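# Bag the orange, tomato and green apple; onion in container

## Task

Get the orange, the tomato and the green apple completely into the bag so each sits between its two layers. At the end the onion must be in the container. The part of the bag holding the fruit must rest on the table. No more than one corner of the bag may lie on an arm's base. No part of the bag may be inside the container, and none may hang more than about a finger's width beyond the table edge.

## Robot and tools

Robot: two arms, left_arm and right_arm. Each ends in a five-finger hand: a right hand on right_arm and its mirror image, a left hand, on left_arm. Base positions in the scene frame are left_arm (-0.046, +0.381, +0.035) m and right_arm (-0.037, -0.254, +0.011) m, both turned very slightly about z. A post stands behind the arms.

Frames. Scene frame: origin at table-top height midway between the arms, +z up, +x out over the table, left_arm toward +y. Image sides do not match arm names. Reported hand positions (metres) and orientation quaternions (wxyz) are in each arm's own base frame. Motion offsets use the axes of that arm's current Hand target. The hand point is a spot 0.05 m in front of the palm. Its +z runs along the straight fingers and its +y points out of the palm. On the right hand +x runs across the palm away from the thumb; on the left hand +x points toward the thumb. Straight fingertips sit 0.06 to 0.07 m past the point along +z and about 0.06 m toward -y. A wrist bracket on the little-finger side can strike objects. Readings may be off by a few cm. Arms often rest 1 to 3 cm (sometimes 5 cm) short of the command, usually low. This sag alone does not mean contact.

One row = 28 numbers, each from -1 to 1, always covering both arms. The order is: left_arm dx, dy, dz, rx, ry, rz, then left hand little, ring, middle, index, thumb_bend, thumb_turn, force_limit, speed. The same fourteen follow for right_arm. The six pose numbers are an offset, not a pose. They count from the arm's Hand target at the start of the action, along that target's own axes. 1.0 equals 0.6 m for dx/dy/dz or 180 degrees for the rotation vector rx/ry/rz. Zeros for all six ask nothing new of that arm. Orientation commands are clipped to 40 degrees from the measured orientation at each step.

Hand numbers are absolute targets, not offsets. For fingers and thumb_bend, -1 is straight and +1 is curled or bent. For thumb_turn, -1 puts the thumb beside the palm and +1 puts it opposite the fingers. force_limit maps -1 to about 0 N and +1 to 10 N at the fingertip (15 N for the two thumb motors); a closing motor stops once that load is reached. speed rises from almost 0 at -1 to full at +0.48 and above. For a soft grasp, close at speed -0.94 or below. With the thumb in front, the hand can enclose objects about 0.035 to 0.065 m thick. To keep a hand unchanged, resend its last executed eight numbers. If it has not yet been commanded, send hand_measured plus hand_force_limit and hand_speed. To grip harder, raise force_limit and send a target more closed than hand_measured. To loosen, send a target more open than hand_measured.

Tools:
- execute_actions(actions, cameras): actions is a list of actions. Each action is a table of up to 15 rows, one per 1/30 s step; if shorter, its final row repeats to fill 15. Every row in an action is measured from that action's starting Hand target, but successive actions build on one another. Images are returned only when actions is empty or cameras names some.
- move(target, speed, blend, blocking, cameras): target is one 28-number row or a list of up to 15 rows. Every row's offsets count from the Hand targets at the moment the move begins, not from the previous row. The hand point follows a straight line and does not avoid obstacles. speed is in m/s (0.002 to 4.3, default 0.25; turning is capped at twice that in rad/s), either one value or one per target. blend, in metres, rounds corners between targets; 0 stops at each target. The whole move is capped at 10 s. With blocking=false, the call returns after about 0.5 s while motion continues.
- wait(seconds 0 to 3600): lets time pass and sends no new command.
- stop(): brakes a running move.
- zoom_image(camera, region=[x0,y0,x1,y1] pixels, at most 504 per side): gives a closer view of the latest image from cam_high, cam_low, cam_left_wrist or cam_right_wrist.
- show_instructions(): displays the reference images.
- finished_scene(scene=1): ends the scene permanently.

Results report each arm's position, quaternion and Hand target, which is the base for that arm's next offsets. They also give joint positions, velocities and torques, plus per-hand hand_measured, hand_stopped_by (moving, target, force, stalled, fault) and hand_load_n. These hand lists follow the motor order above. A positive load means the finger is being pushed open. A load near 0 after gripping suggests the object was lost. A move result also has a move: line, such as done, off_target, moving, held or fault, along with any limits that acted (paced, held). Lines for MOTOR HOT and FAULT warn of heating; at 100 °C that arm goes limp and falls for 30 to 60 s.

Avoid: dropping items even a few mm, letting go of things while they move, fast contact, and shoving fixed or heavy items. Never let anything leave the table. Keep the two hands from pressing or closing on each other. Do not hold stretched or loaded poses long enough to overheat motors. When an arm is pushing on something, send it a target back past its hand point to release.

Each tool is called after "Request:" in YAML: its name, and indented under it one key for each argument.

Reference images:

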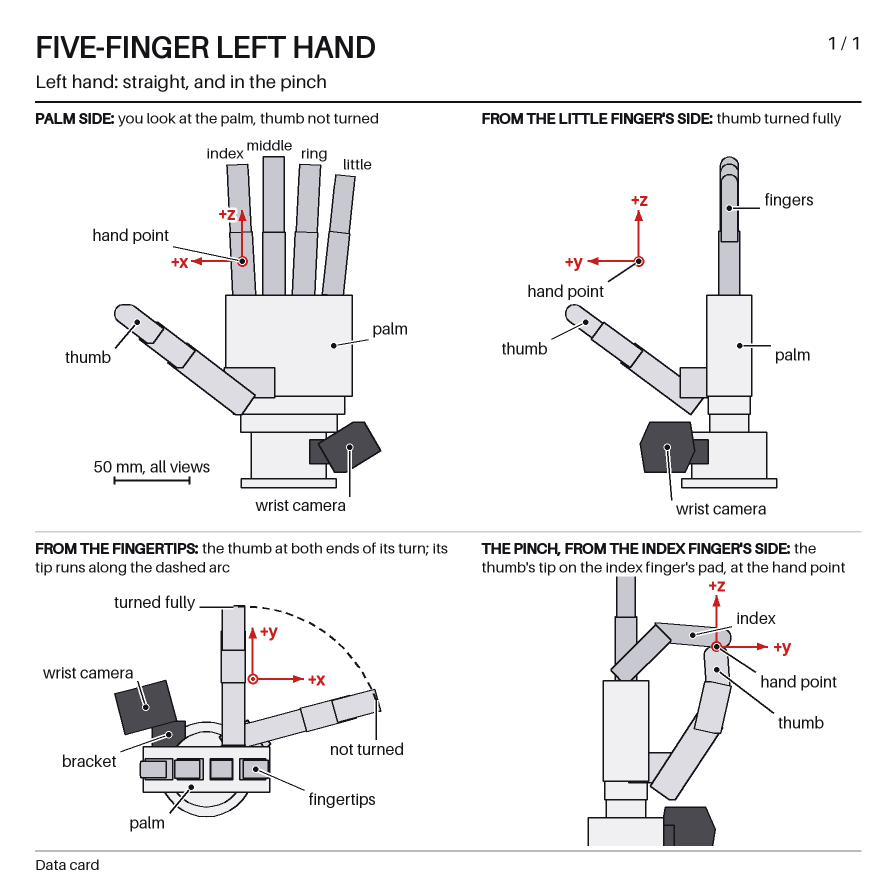

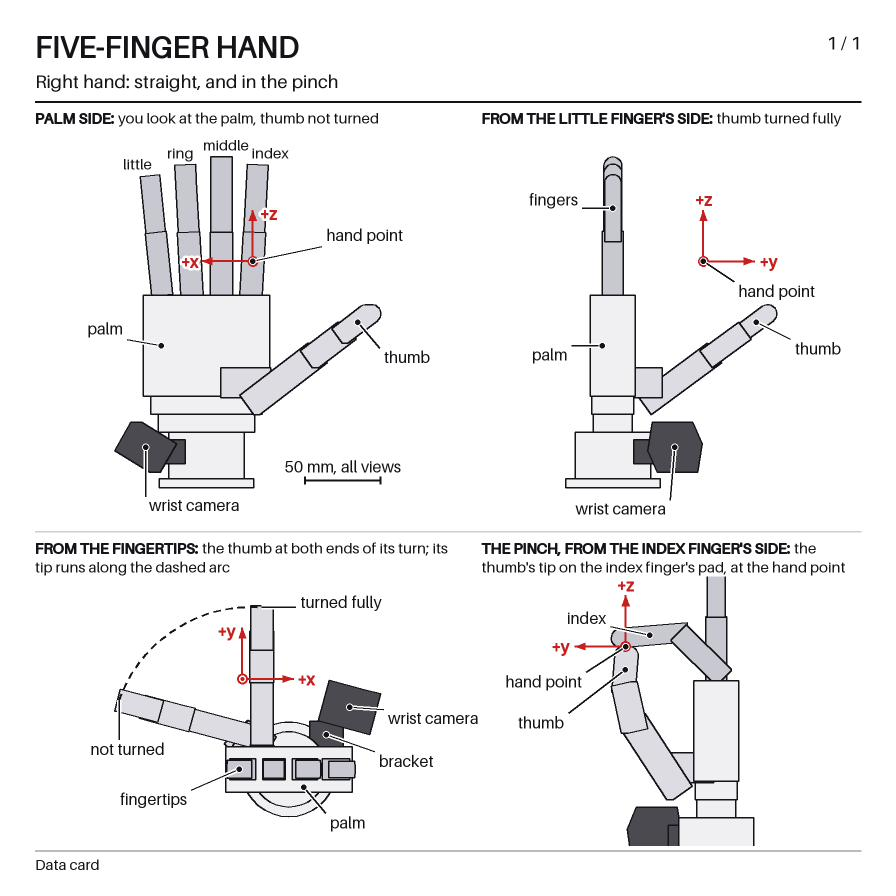

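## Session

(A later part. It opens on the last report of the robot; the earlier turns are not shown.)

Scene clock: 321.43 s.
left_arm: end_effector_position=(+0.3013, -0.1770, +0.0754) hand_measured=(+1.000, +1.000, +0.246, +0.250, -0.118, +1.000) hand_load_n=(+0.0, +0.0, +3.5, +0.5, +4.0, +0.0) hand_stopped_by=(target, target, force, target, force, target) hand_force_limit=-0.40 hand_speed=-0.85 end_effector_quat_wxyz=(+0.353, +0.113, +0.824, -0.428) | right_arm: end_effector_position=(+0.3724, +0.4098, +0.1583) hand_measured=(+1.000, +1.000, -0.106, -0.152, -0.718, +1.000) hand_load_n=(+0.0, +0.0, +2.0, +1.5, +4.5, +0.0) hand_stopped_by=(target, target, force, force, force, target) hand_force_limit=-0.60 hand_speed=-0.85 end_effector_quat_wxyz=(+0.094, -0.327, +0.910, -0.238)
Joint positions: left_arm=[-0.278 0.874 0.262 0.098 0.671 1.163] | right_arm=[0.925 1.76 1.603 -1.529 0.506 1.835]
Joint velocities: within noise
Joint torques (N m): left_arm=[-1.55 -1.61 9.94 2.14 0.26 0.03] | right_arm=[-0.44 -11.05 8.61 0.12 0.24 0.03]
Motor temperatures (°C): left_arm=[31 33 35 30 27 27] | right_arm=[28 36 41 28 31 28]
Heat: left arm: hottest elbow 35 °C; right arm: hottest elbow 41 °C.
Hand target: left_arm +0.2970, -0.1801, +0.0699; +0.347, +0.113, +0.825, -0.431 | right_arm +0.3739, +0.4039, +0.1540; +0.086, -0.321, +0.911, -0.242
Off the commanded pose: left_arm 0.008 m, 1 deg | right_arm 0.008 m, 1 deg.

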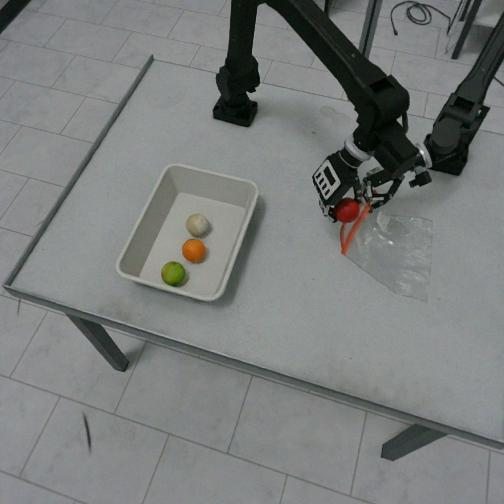

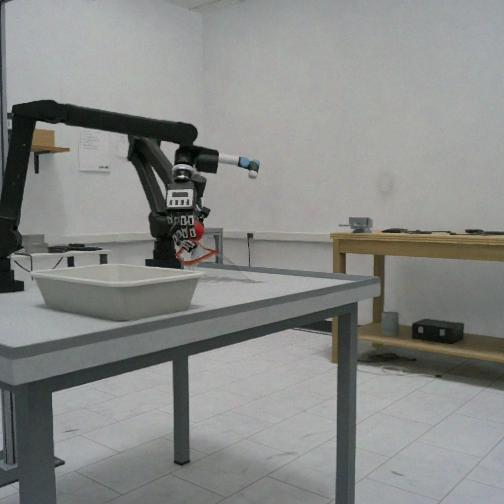

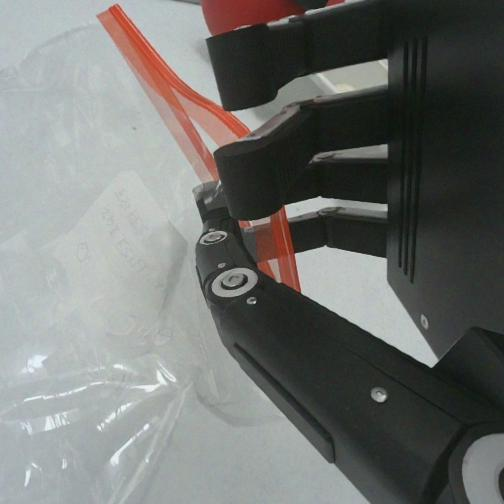

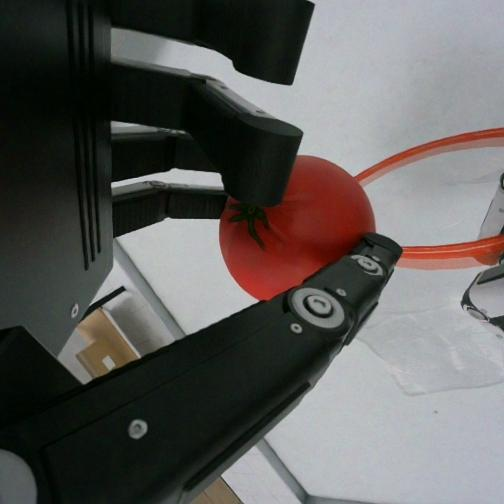

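Request:
move:
  target: [0.0335,0.0316,0.0193,0,0,0,1,1,0.25,0.25,0.1,1,-0.4,-0.85,0,0,0,0,0,0,1,1,0.2,0.2,0.0,1,-0.6,-0.85]
  speed: 0.08
  cameras: ["cam_high","cam_low","cam_left_wrist","cam_right_wrist"]

Request:
zoom_image:
  camera: "cam_low"
  region: [130, 190, 290, 310]

Request:
zoom_image:
  camera: "cam_high"
  region: [290, 150, 450, 310]

Scene clock: 338.97 s.
left_arm: end_effector_position=(+0.3011, -0.1770, +0.0432) hand_measured=(+1.000, +1.000, +0.246, +0.250, -0.118, +1.000) hand_load_n=(+0.0, +0.0, +3.5, +0.5, +4.0, +0.0) hand_stopped_by=(target, target, force, target, force, target) hand_force_limit=-0.40 hand_speed=-0.85 end_effector_quat_wxyz=(+0.351, +0.112, +0.825, -0.428) | right_arm: end_effector_position=(+0.3723, +0.4099, +0.1583) hand_measured=(+1.000, +1.000, -0.106, -0.152, -0.718, +1.000) hand_load_n=(+0.0, +0.0, +2.0, +1.5, +4.5, +0.5) hand_stopped_by=(target, target, force, force, force, target) hand_force_limit=-0.60 hand_speed=-0.85 end_effector_quat_wxyz=(+0.094, -0.327, +0.910, -0.238)
Joint positions: left_arm=[-0.278 1.008 0.211 0.279 0.671 1.163] | right_arm=[0.925 1.76 1.603 -1.529 0.506 1.835]
Joint torques (N m): left_arm=[-1.55 -2.55 8.87 2.17 0.27 0.02] | right_arm=[-0.38 -10.99 8.59 0.12 0.24 0.03]
Heat: left arm: hottest elbow 35 °C; right arm: hottest elbow 39 °C.
Hand target: left_arm +0.2969, -0.1800, +0.0399; +0.347, +0.113, +0.825, -0.431 | right_arm +0.3739, +0.4040, +0.1540; +0.086, -0.321, +0.911, -0.242
Off the commanded pose: left_arm 0.006 m, 1 deg | right_arm 0.007 m, 1 deg.
move: done

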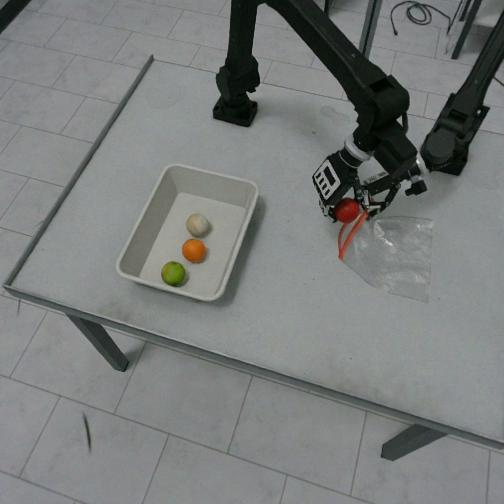

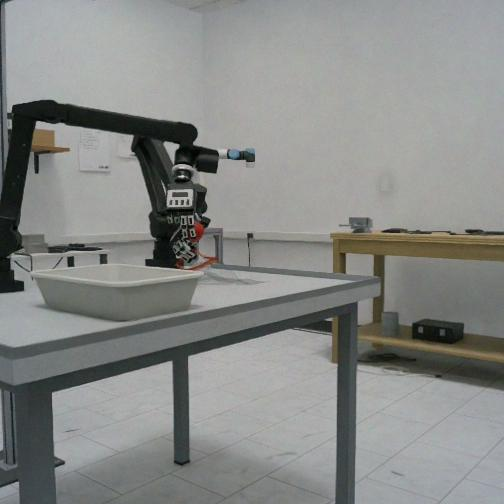

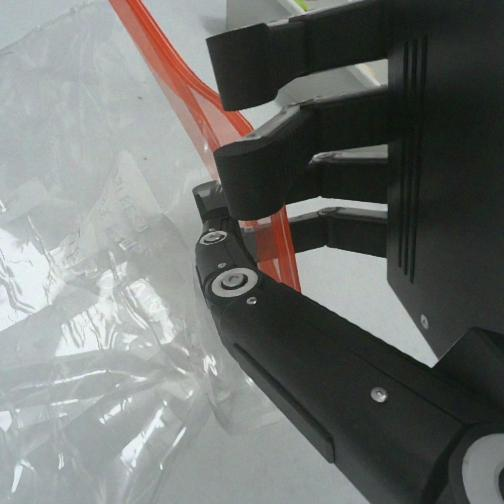

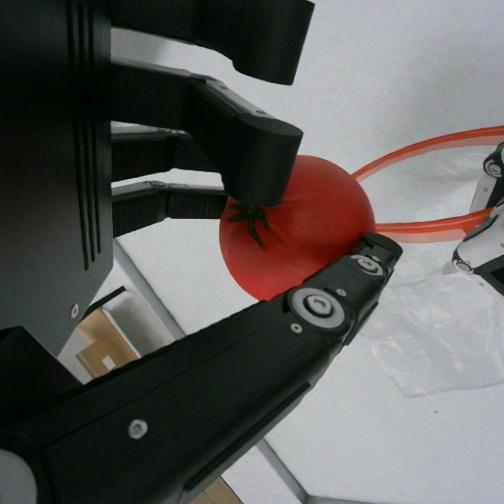

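Scaled by 3.150.

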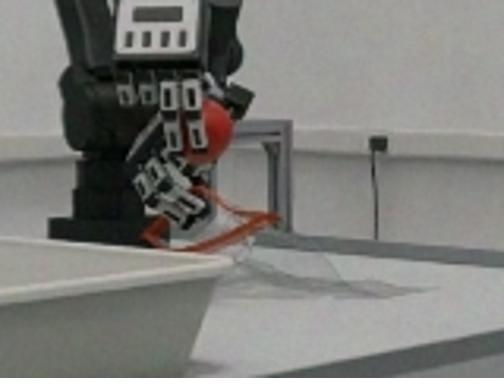

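Scaled by 3.150.

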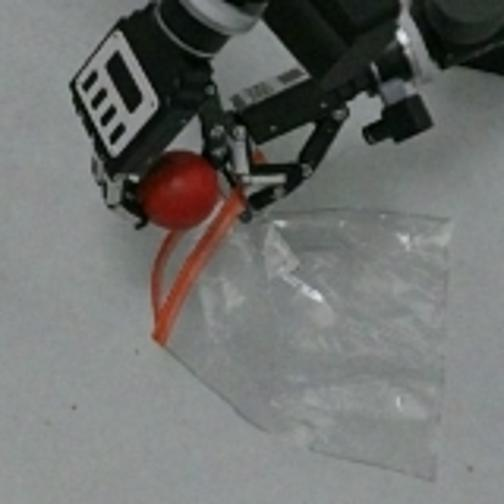

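Request:
move:
  target: [0.0335,0.0316,0.0193,0,0,0,1,1,0.25,0.25,0.1,1,-0.4,-0.85,0,0,0,0,0,0,1,1,0.2,0.2,0.0,1,-0.6,-0.85]
  speed: 0.08
  cameras: ["cam_high","cam_low","cam_right_wrist"]

Request:
zoom_image:
  camera: "cam_low"
  region: [130, 190, 290, 310]

Request:
zoom_image:
  camera: "cam_high"
  region: [290, 150, 450, 310]

Request:
zoom_image:
  camera: "cam_right_wrist"
  region: [200, 80, 504, 384]

Scene clock: 341.03 s.
left_arm: end_effector_position=(+0.3019, -0.1772, +0.0129) hand_measured=(+1.000, +1.000, +0.246, +0.250, -0.118, +1.000) hand_load_n=(+0.0, +0.0, +3.0, +1.0, +4.0, +0.0) hand_stopped_by=(target, target, force, target, force, target) hand_force_limit=-0.40 hand_speed=-0.85 end_effector_quat_wxyz=(+0.351, +0.112, +0.825, -0.428) | right_arm: end_effector_position=(+0.3723, +0.4099, +0.1583) hand_measured=(+1.000, +1.000, -0.106, -0.152, -0.718, +1.000) hand_load_n=(+0.0, +0.5, +2.0, +1.5, +4.5, +0.5) hand_stopped_by=(target, target, force, force, force, target) hand_force_limit=-0.60 hand_speed=-0.85 end_effector_quat_wxyz=(+0.094, -0.327, +0.910, -0.238)
Joint positions: left_arm=[-0.278 1.183 0.174 0.492 0.671 1.163] | right_arm=[0.925 1.76 1.603 -1.529 0.506 1.835]
Joint torques (N m): left_arm=[-1.55 -3.37 7.16 2.15 0.27 0.02] | right_arm=[-0.44 -11.05 8.61 0.12 0.24 0.03]
Heat: left arm: hottest elbow 35 °C; right arm: hottest elbow 39 °C.
Hand target: left_arm +0.2970, -0.1800, +0.0100; +0.347, +0.113, +0.825, -0.431 | right_arm +0.3739, +0.4040, +0.1540; +0.086, -0.321, +0.911, -0.242
Off the commanded pose: left_arm 0.006 m, 1 deg | right_arm 0.007 m, 1 deg.
move: done

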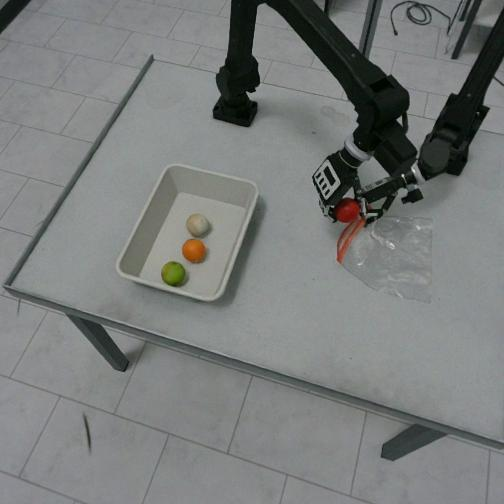

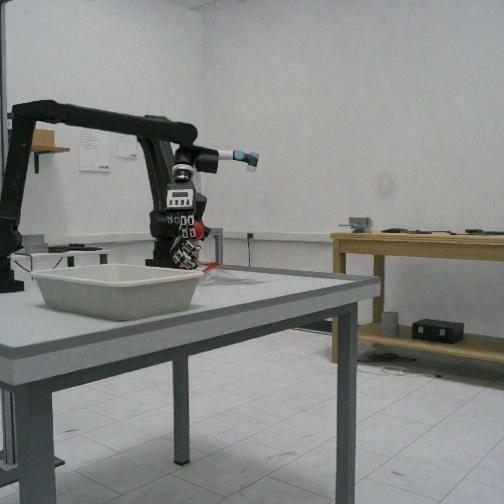

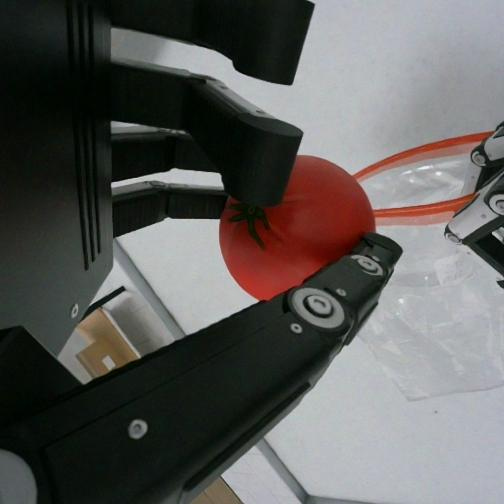

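Scaled by 3.150.

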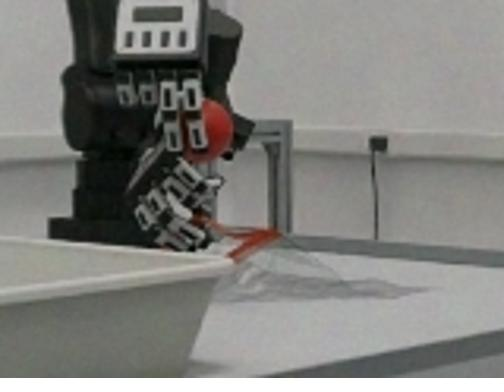

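Scaled by 3.150.

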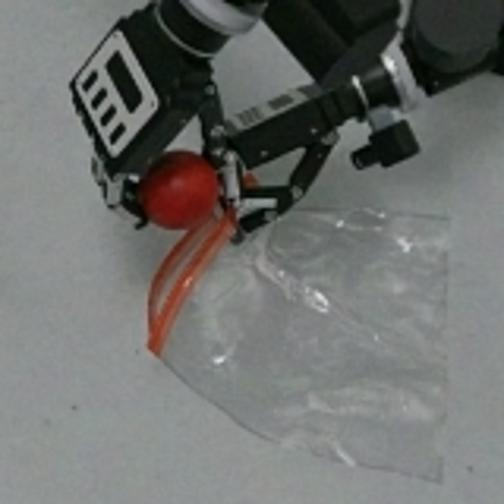

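Scaled by 1.658.

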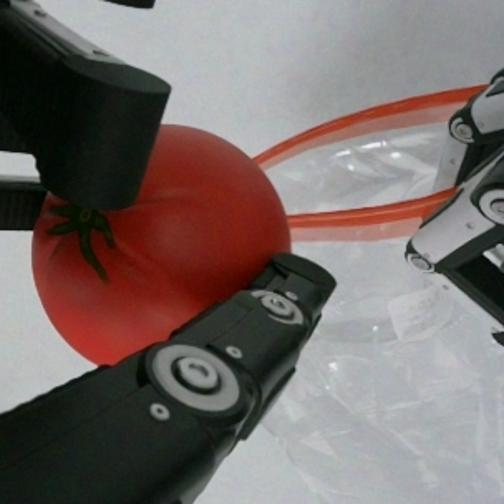

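Request:
move:
  target: [0,0,0,0,0,0,1,1,0.25,0.25,0.1,1,-0.4,-0.85,0.0785,-0.1435,-0.0327,0,0,0,1,1,0.2,0.2,0.0,1,-0.6,-0.85]
  speed: 0.15
  cameras: []

Scene clock: 369.00 s.
left_arm: end_effector_position=(+0.3019, -0.1772, +0.0129) hand_measured=(+1.000, +1.000, +0.246, +0.250, -0.118, +1.000) hand_load_n=(+0.5, +0.0, +3.5, +1.0, +4.5, +0.0) hand_stopped_by=(target, target, force, target, force, target) hand_force_limit=-0.40 hand_speed=-0.85 end_effector_quat_wxyz=(+0.351, +0.112, +0.825, -0.428) | right_arm: end_effector_position=(+0.3799, +0.3276, +0.2177) hand_measured=(+1.000, +1.000, -0.106, -0.152, -0.718, +1.000) hand_load_n=(+0.0, +0.0, +2.0, +1.5, +4.5, +0.0) hand_stopped_by=(target, target, force, force, force, target) hand_force_limit=-0.60 hand_speed=-0.85 end_effector_quat_wxyz=(+0.094, -0.317, +0.913, -0.238)
Joint positions: left_arm=[-0.278 1.183 0.174 0.492 0.671 1.163] | right_arm=[0.808 1.58 1.53 -1.576 0.514 1.725]
Joint torques (N m): left_arm=[-1.61 -3.37 7.17 2.15 0.27 0.03] | right_arm=[0.09 -9.11 8.66 0.31 0.38 -0.13]
Heat: left arm: hottest elbow 34 °C; right arm: hottest elbow 38 °C.
Hand target: left_arm +0.2970, -0.1800, +0.0100; +0.347, +0.113, +0.825, -0.431 | right_arm +0.3780, +0.3237, +0.2137; +0.086, -0.321, +0.911, -0.242
Off the commanded pose: left_arm 0.006 m, 1 deg | right_arm 0.006 m, 1 deg.
move: done

Request:
move:
  target: [-0.1173,-0.0753,-0.1040,0,0,0,1,1,0.25,0.25,0.1,1,-0.4,-0.85,0,0,0,0,0,0,1,1,0.2,0.2,0.0,1,-0.6,-0.85]
  speed: 0.08
  cameras: ["cam_high","cam_low","cam_left_wrist","cam_right_wrist"]

Request:
zoom_image:
  camera: "cam_low"
  region: [130, 190, 290, 310]

Request:
zoom_image:
  camera: "cam_high"
  region: [290, 150, 450, 310]

Scene clock: 371.80 s.
left_arm: end_effector_position=(+0.2782, -0.1518, +0.0832) hand_measured=(+1.000, +1.000, +0.246, +0.250, -0.118, +1.000) hand_load_n=(+0.5, +0.0, +3.5, +1.0, +4.0, +0.0) hand_stopped_by=(target, target, force, target, force, target) hand_force_limit=-0.40 hand_speed=-0.85 end_effector_quat_wxyz=(+0.323, +0.106, +0.835, -0.433) | right_arm: end_effector_position=(+0.3798, +0.3276, +0.2177) hand_measured=(+1.000, +1.000, -0.106, -0.152, -0.718, +1.000) hand_load_n=(+0.0, +0.0, +2.0, +2.0, +4.5, +0.0) hand_stopped_by=(target, target, force, force, force, target) hand_force_limit=-0.60 hand_speed=-0.85 end_effector_quat_wxyz=(+0.094, -0.317, +0.913, -0.238)
Joint positions: left_arm=[-0.162 0.741 0.281 -0.172 0.788 1.245] | right_arm=[0.808 1.58 1.53 -1.576 0.514 1.725]
Joint torques (N m): left_arm=[0.26 -1.85 15.94 0.94 0.49 0.19] | right_arm=[0.09 -9.11 8.68 0.31 0.38 -0.12]
Heat: left arm: hottest elbow 34 °C; right arm: hottest elbow 38 °C.
Hand target: left_arm +0.2968, -0.1502, +0.1099; +0.347, +0.113, +0.825, -0.431 | right_arm +0.3780, +0.3237, +0.2137; +0.086, -0.321, +0.911, -0.242
Off the commanded pose: left_arm 0.033 m, 3 deg | right_arm 0.006 m, 1 deg.
move: off_target (left_arm)

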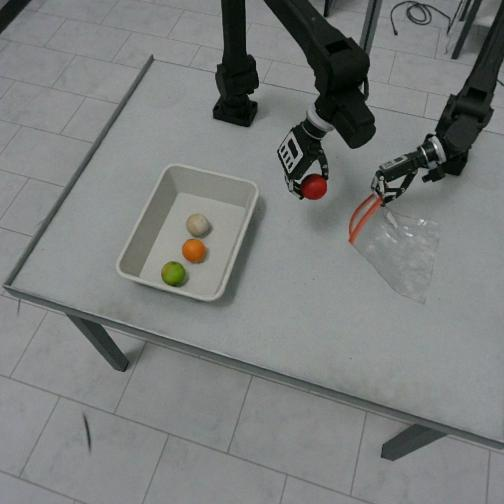

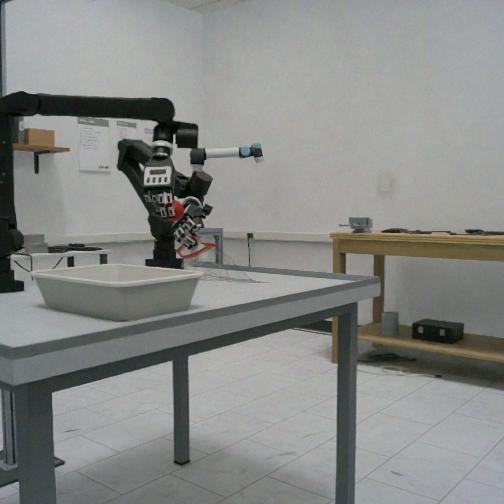

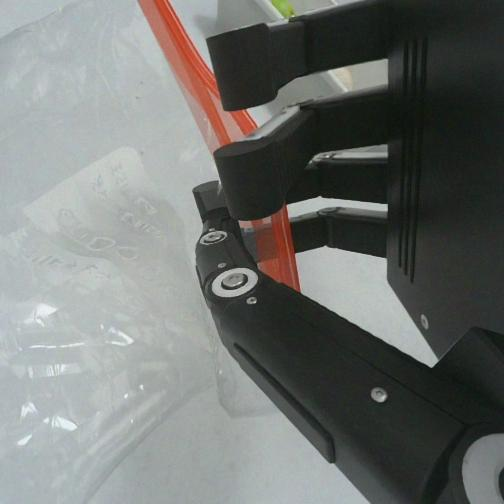

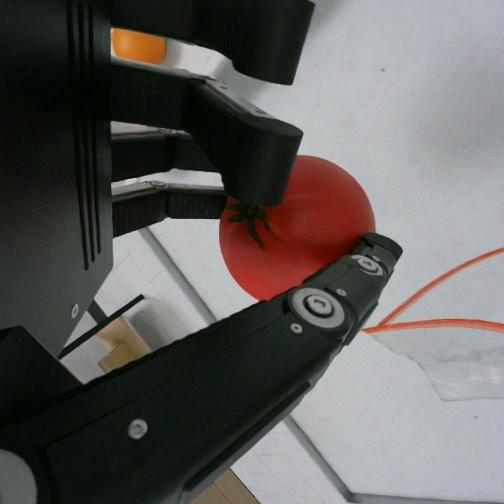

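Scaled by 3.150.

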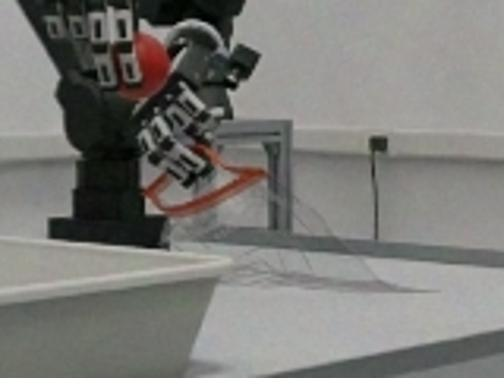

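Scaled by 3.150.

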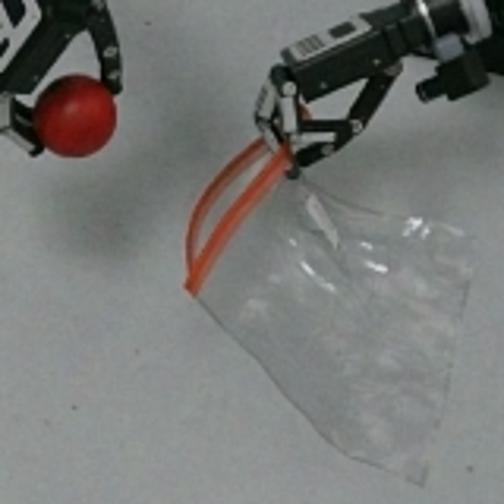

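Request:
move:
  target: [-0.0895,-0.049,-0.0878,0,0,0,1,1,0.25,0.25,0.1,1,-0.4,-0.85,0,0,0,0,0,0,1,1,0.2,0.2,0.0,1,-0.6,-0.85]
  speed: 0.08
  cameras: ["cam_high","cam_low","cam_left_wrist","cam_right_wrist"]

Request:
zoom_image:
  camera: "cam_low"
  region: [130, 170, 290, 290]

Request:
zoom_image:
  camera: "cam_high"
  region: [290, 150, 450, 310]

Scene clock: 374.50 s.
left_arm: end_effector_position=(+0.2833, -0.1244, +0.1564) hand_measured=(+1.000, +1.000, +0.246, +0.250, -0.118, +1.000) hand_load_n=(+0.0, +0.0, +3.0, +0.5, +4.0, +0.0) hand_stopped_by=(target, target, force, target, force, target) hand_force_limit=-0.40 hand_speed=-0.85 end_effector_quat_wxyz=(+0.322, +0.104, +0.834, -0.436) | right_arm: end_effector_position=(+0.3798, +0.3276, +0.2177) hand_measured=(+1.000, +1.000, -0.106, -0.152, -0.718, +1.000) hand_load_n=(+0.0, +0.5, +2.0, +1.5, +5.0, +0.0) hand_stopped_by=(target, target, force, force, force, target) hand_force_limit=-0.60 hand_speed=-0.85 end_effector_quat_wxyz=(+0.094, -0.317, +0.913, -0.238)
Joint positions: left_arm=[-0.012 0.654 0.471 -0.552 0.909 1.378] | right_arm=[0.808 1.58 1.53 -1.576 0.514 1.725]
Joint torques (N m): left_arm=[0.21 -1.61 16.87 0.79 0.59 0.16] | right_arm=[0.09 -9.05 8.68 0.32 0.38 -0.12]
Heat: left arm: hottest elbow 35 °C; right arm: hottest elbow 38 °C.
Hand target: left_arm +0.2969, -0.1202, +0.1851; +0.348, +0.114, +0.825, -0.431 | right_arm +0.3780, +0.3237, +0.2137; +0.086, -0.321, +0.911, -0.242
Off the commanded pose: left_arm 0.032 m, 3 deg | right_arm 0.006 m, 1 deg.
move: off_target (left_arm)

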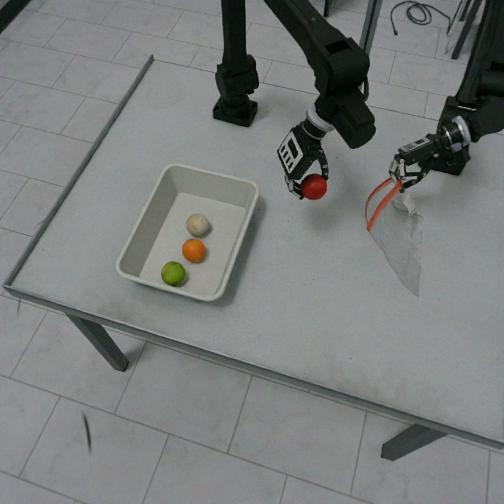

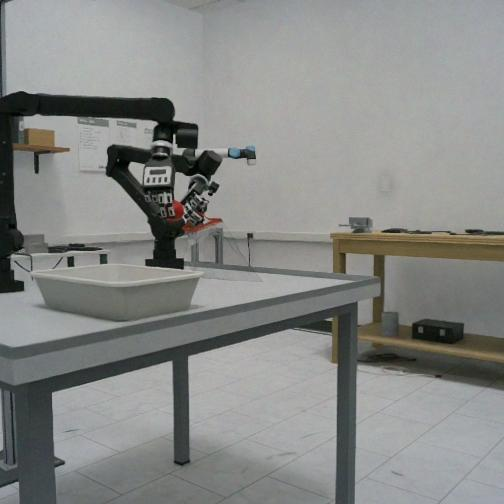

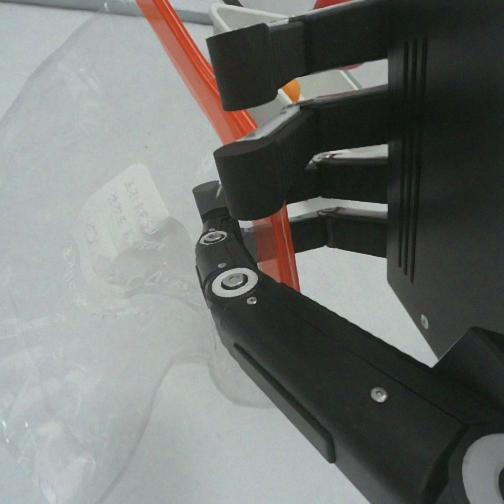

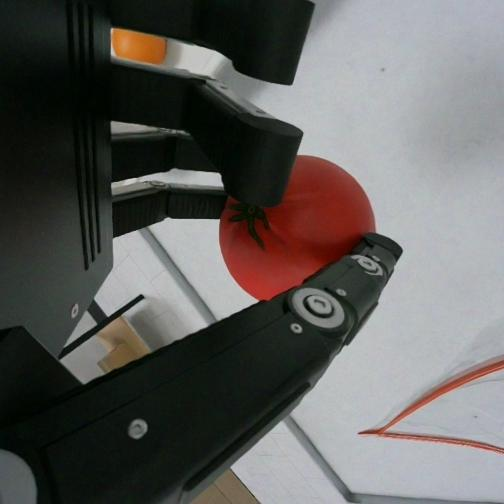

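Scaled by 3.150.

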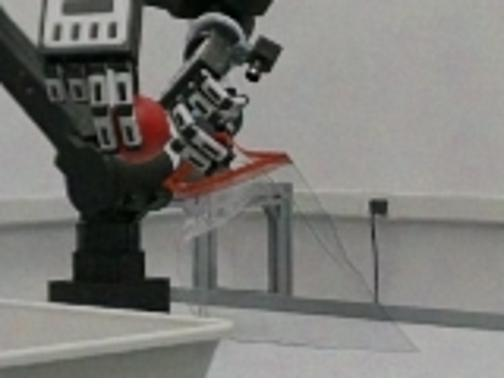

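Scaled by 3.150.

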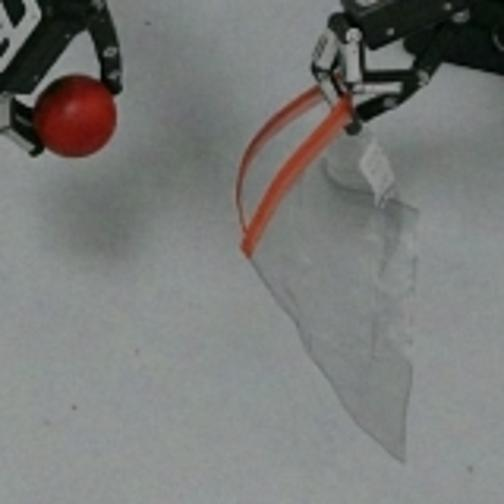

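Request:
move:
  target: [0,0,0,0,0,0,1,1,0.25,0.25,0.1,1,-0.4,-0.85,0,0,0,0,-0.0667,-0.1155,1,1,0.2,0.2,0.0,1,-0.6,-0.85]
  speed: 0.2
  cameras: []

Request:
move:
  target: [0.1396,0.1815,-0.0048,0,0,0,1,1,0.25,0.25,0.1,1,-0.4,-0.85,0,0,0,0,0,0,1,1,0.2,0.2,0.0,1,-0.6,-0.85]
  speed: 0.08
  cameras: ["cam_high","cam_low","cam_left_wrist","cam_right_wrist"]

Request:
zoom_image:
  camera: "cam_low"
  region: [130, 190, 290, 310]

Request:
zoom_image:
  camera: "cam_high"
  region: [290, 150, 450, 310]

Scene clock: 389.27 s.
left_arm: end_effector_position=(+0.2833, -0.1245, +0.1564) hand_measured=(+1.000, +1.000, +0.246, +0.250, -0.118, +1.000) hand_load_n=(+0.0, +0.0, +3.5, +0.5, +4.0, +0.0) hand_stopped_by=(target, target, force, target, force, target) hand_force_limit=-0.40 hand_speed=-0.85 end_effector_quat_wxyz=(+0.322, +0.104, +0.834, -0.436) | right_arm: end_effector_position=(+0.3754, +0.3270, +0.2119) hand_measured=(+1.000, +1.000, -0.106, -0.152, -0.718, +1.000) hand_load_n=(+0.0, +0.0, +2.0, +1.5, +4.5, +0.0) hand_stopped_by=(target, target, force, force, force, target) hand_force_limit=-0.60 hand_speed=-0.85 end_effector_quat_wxyz=(+0.130, -0.506, +0.824, -0.221)
Joint positions: left_arm=[-0.012 0.654 0.471 -0.552 0.909 1.379] | right_arm=[0.783 1.499 1.421 -1.326 0.493 1.211]
Joint torques (N m): left_arm=[0.15 -1.55 16.87 0.8 0.59 0.18] | right_arm=[-0.44 -9.23 8.94 1.65 0.23 -0.12]
Heat: left arm: hottest elbow 36 °C; right arm: hottest elbow 38 °C.
Hand target: left_arm +0.2969, -0.1203, +0.1851; +0.347, +0.113, +0.825, -0.431 | right_arm +0.3779, +0.3237, +0.2136; +0.135, -0.504, +0.825, -0.219
Off the commanded pose: left_arm 0.032 m, 3 deg | right_arm 0.005 m, 1 deg.
move: done

Scene clock: 391.73 s.
left_arm: end_effector_position=(+0.2872, -0.0649, +0.0649) hand_measured=(+1.000, +1.000, +0.246, +0.250, -0.118, +1.000) hand_load_n=(+0.0, +0.5, +3.5, +1.0, +4.0, +0.0) hand_stopped_by=(target, target, force, target, force, target) hand_force_limit=-0.40 hand_speed=-0.85 end_effector_quat_wxyz=(+0.344, +0.116, +0.825, -0.433) | right_arm: end_effector_position=(+0.3754, +0.3270, +0.2119) hand_measured=(+1.000, +1.000, -0.106, -0.152, -0.718, +1.000) hand_load_n=(+0.0, +0.0, +2.5, +1.5, +5.0, +0.5) hand_stopped_by=(target, target, force, force, force, target) hand_force_limit=-0.60 hand_speed=-0.85 end_effector_quat_wxyz=(+0.130, -0.506, +0.824, -0.221)
Joint positions: left_arm=[0.292 0.901 0.332 -0.489 1.109 1.819] | right_arm=[0.783 1.499 1.421 -1.326 0.493 1.21]
Joint torques (N m): left_arm=[0.09 -1.49 9.58 1.26 0.83 0.14] | right_arm=[-0.44 -9.29 8.94 1.63 0.23 -0.12]
Heat: left arm: hottest elbow 36 °C; right arm: hottest elbow 39 °C.
Hand target: left_arm +0.2871, -0.0617, +0.0610; +0.347, +0.113, +0.825, -0.431 | right_arm +0.3779, +0.3237, +0.2136; +0.135, -0.504, +0.825, -0.219
Off the commanded pose: left_arm 0.005 m, 1 deg | right_arm 0.004 m, 1 deg.
move: done

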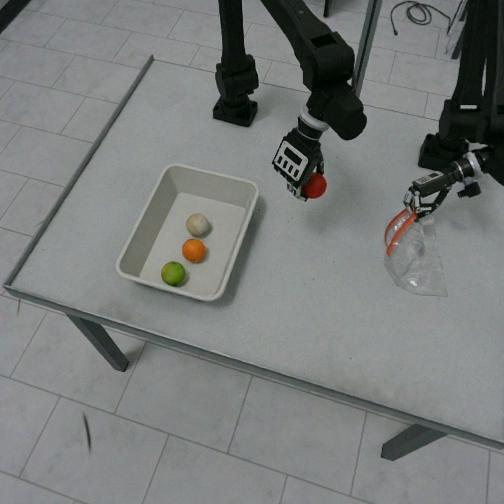

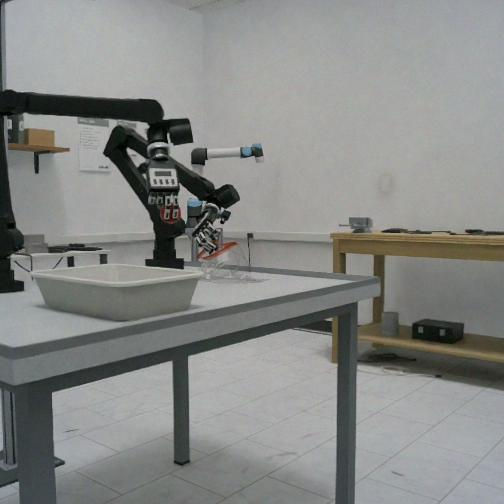

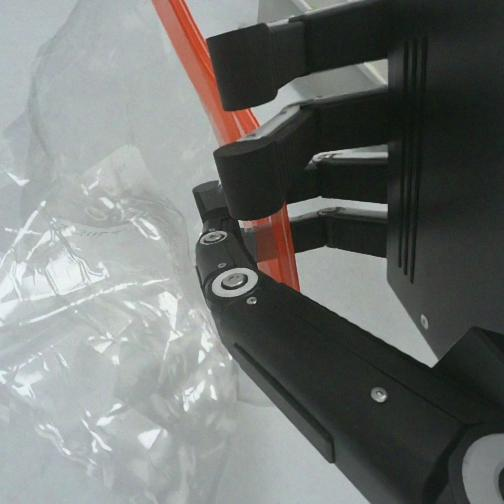

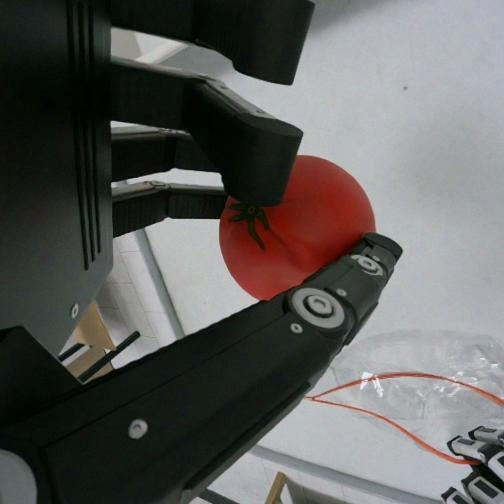

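Scaled by 3.150.

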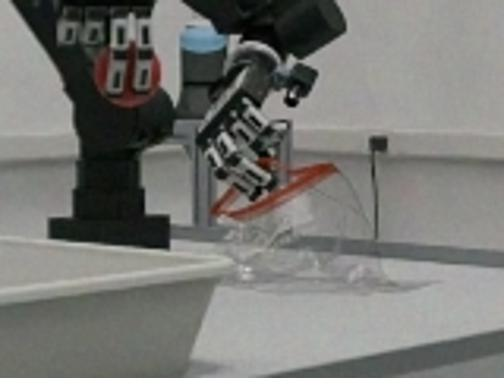

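Scaled by 3.150.

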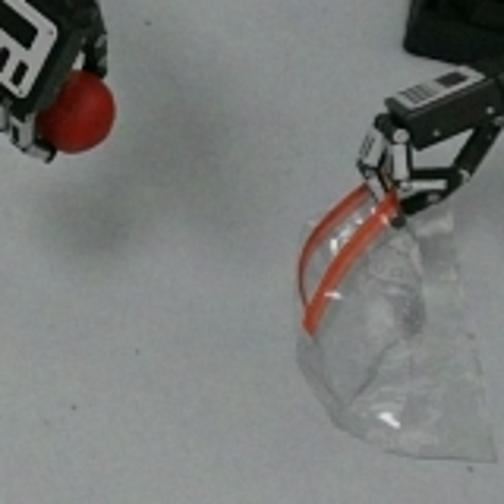

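Request:
move:
  target:
    - [-0.067,-0.0633,-0.0387,0,0,0,1,1,0.25,0.25,0.1,1,-0.4,-0.85,0,0,0,0,0,0,1,1,0.2,0.2,0.0,1,-0.6,-0.85]
    - [-0.0668,-0.1837,0.1193,0,0,0,1,1,0.25,0.25,0.1,1,-0.4,-0.85,0,0,0,0,0,0,1,1,0.2,0.2,0.0,1,-0.6,-0.85]
    - [0.0002,-0.1203,0.158,0,0,0,1,1,0.25,0.25,0.1,1,-0.4,-0.85,0,0,0,0,0,0,1,1,0.2,0.2,0.0,1,-0.6,-0.85]
  blend: [0.02,0.02,0]
  speed: 0.08
  cameras: ["cam_high","cam_low","cam_left_wrist","cam_right_wrist"]

Request:
zoom_image:
  camera: "cam_low"
  region: [130, 190, 290, 310]

Request:
zoom_image:
  camera: "cam_high"
  region: [290, 150, 450, 310]

Scene clock: 399.33 s.
left_arm: end_effector_position=(+0.3013, -0.1761, +0.0744) hand_measured=(+1.000, +1.000, +0.246, +0.250, -0.118, +1.000) hand_load_n=(+0.0, +0.0, +3.5, +1.0, +4.5, +0.0) hand_stopped_by=(target, target, force, target, force, target) hand_force_limit=-0.40 hand_speed=-0.85 end_effector_quat_wxyz=(+0.352, +0.112, +0.825, -0.428) | right_arm: end_effector_position=(+0.3754, +0.3270, +0.2119) hand_measured=(+1.000, +1.000, -0.106, -0.152, -0.718, +1.000) hand_load_n=(+0.0, +0.0, +2.0, +1.5, +5.0, +0.5) hand_stopped_by=(target, target, force, force, force, target) hand_force_limit=-0.60 hand_speed=-0.85 end_effector_quat_wxyz=(+0.130, -0.506, +0.824, -0.221)
Joint positions: left_arm=[-0.275 0.876 0.261 0.099 0.673 1.164] | right_arm=[0.783 1.499 1.421 -1.326 0.493 1.21]
Joint torques (N m): left_arm=[-1.79 -1.73 10.04 2.15 0.2 0] | right_arm=[-0.5 -9.23 8.94 1.65 0.23 -0.12]
Heat: left arm: hottest elbow 36 °C; right arm: hottest elbow 39 °C.
Hand target: left_arm +0.2971, -0.1801, +0.0700; +0.348, +0.113, +0.825, -0.431 | right_arm +0.3779, +0.3237, +0.2136; +0.135, -0.504, +0.825, -0.219
Off the commanded pose: left_arm 0.007 m, 1 deg | right_arm 0.004 m, 1 deg.
move: done

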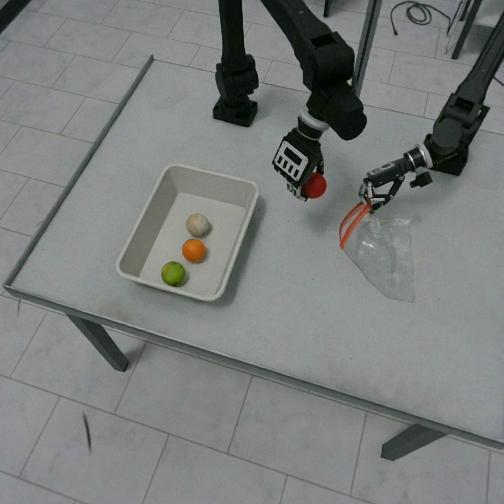

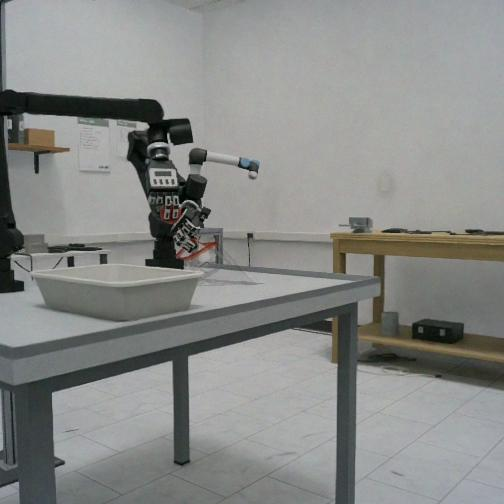

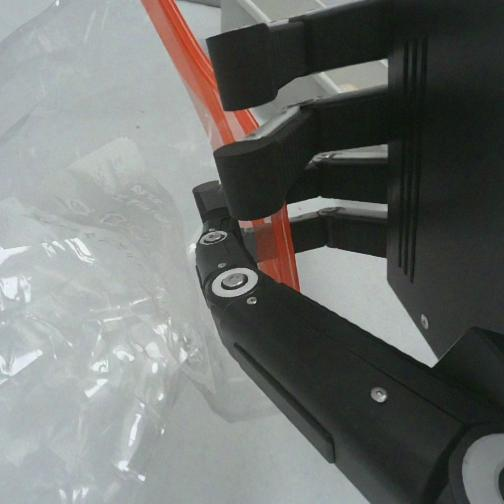

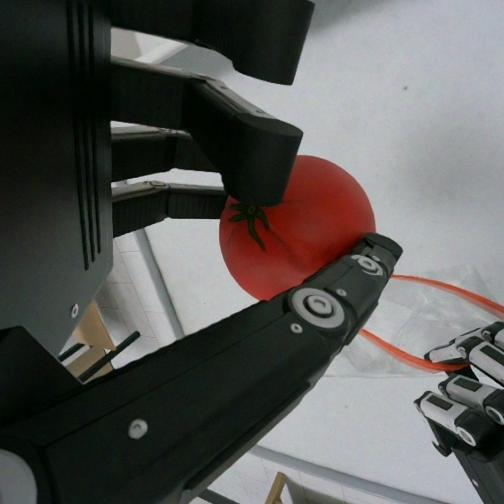

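Scaled by 3.150.

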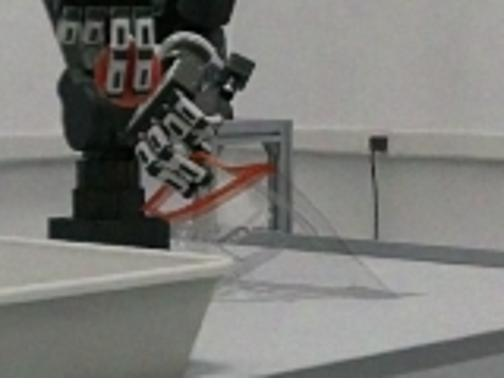

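Scaled by 3.150.

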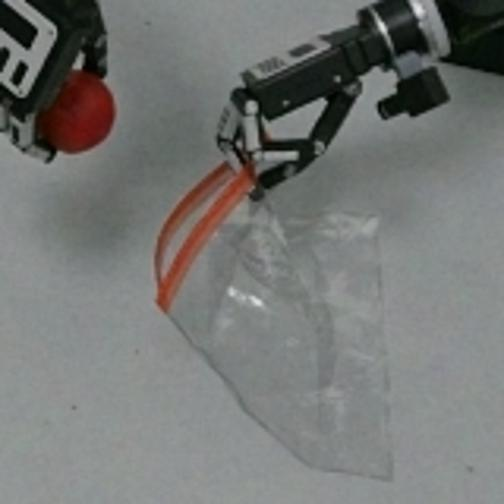

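Request:
move:
  target: [0.0075,-0.0402,0.0526,0,0,0,1,1,0.25,0.25,0.1,1,-0.4,-0.85,0,0,0,0,0,0,1,1,0.2,0.2,0.0,1,-0.6,-0.85]
  speed: 0.08
  cameras: ["cam_high","cam_low","cam_left_wrist","cam_right_wrist"]

Request:
zoom_image:
  camera: "cam_low"
  region: [130, 190, 290, 310]

Request:
zoom_image:
  camera: "cam_high"
  region: [290, 150, 450, 310]

Scene clock: 401.93 s.
left_arm: end_effector_position=(+0.2938, -0.2141, +0.0652) hand_measured=(+1.000, +1.000, +0.246, +0.250, -0.118, +1.000) hand_load_n=(+0.0, +0.0, +3.5, +1.0, +4.5, +0.0) hand_stopped_by=(target, target, force, target, force, target) hand_force_limit=-0.40 hand_speed=-0.85 end_effector_quat_wxyz=(+0.344, +0.112, +0.829, -0.426) | right_arm: end_effector_position=(+0.3754, +0.3270, +0.2119) hand_measured=(+1.000, +1.000, -0.106, -0.152, -0.718, +1.000) hand_load_n=(+0.0, +0.0, +2.0, +1.5, +4.5, +0.5) hand_stopped_by=(target, target, force, force, force, target) hand_force_limit=-0.60 hand_speed=-0.85 end_effector_quat_wxyz=(+0.130, -0.506, +0.824, -0.221)
Joint positions: left_arm=[-0.452 0.949 0.261 0.209 0.52 1.066] | right_arm=[0.783 1.499 1.421 -1.326 0.493 1.21]
Joint torques (N m): left_arm=[-1.49 -2.2 11.44 2.25 0.12 0.01] | right_arm=[-0.5 -9.23 8.92 1.63 0.23 -0.12]
Heat: left arm: hottest elbow 36 °C; right arm: hottest elbow 39 °C.
Hand target: left_arm +0.2970, -0.2201, +0.0699; +0.347, +0.113, +0.825, -0.431 | right_arm +0.3779, +0.3237, +0.2136; +0.135, -0.504, +0.825, -0.219
Off the commanded pose: left_arm 0.008 m, 1 deg | right_arm 0.004 m, 1 deg.
move: done

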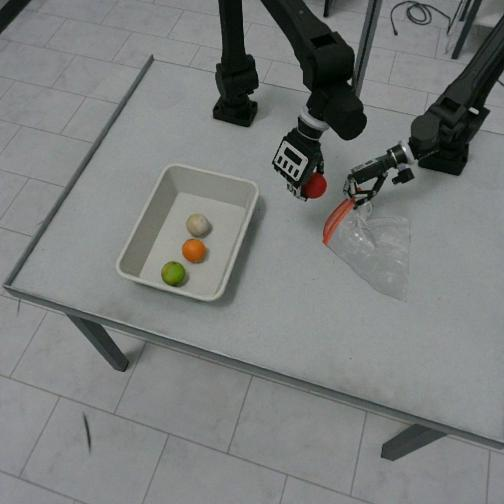

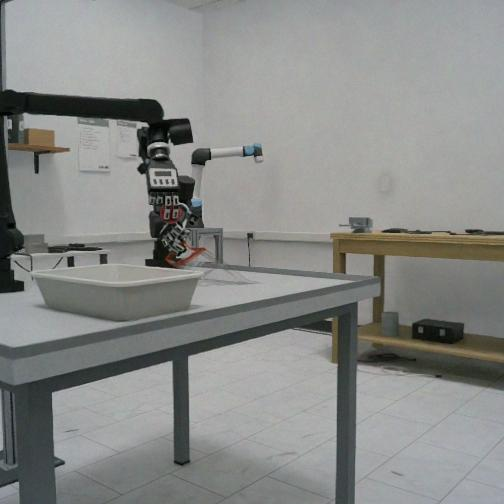

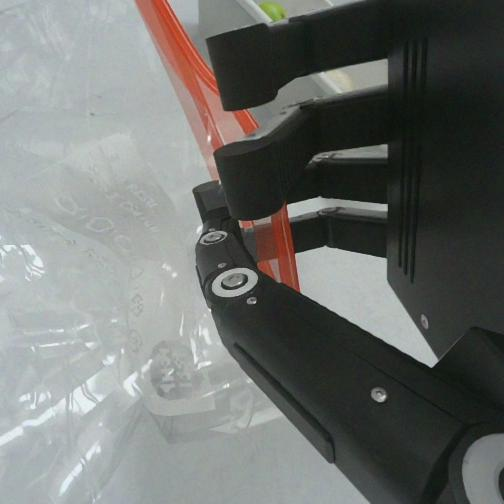

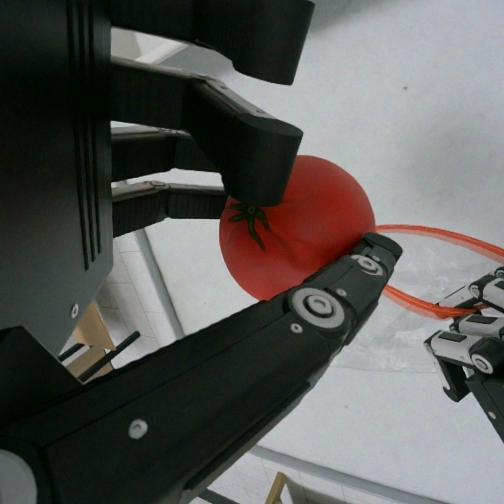

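Scaled by 3.150.

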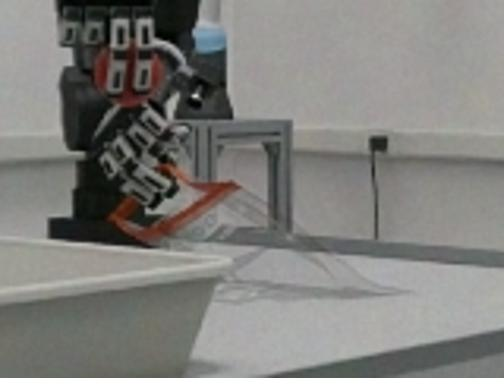

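Scaled by 3.150.

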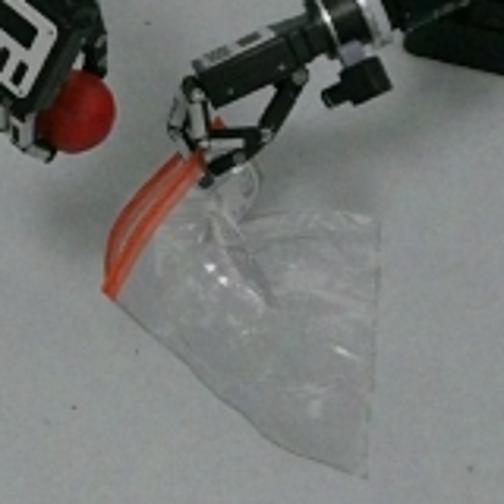

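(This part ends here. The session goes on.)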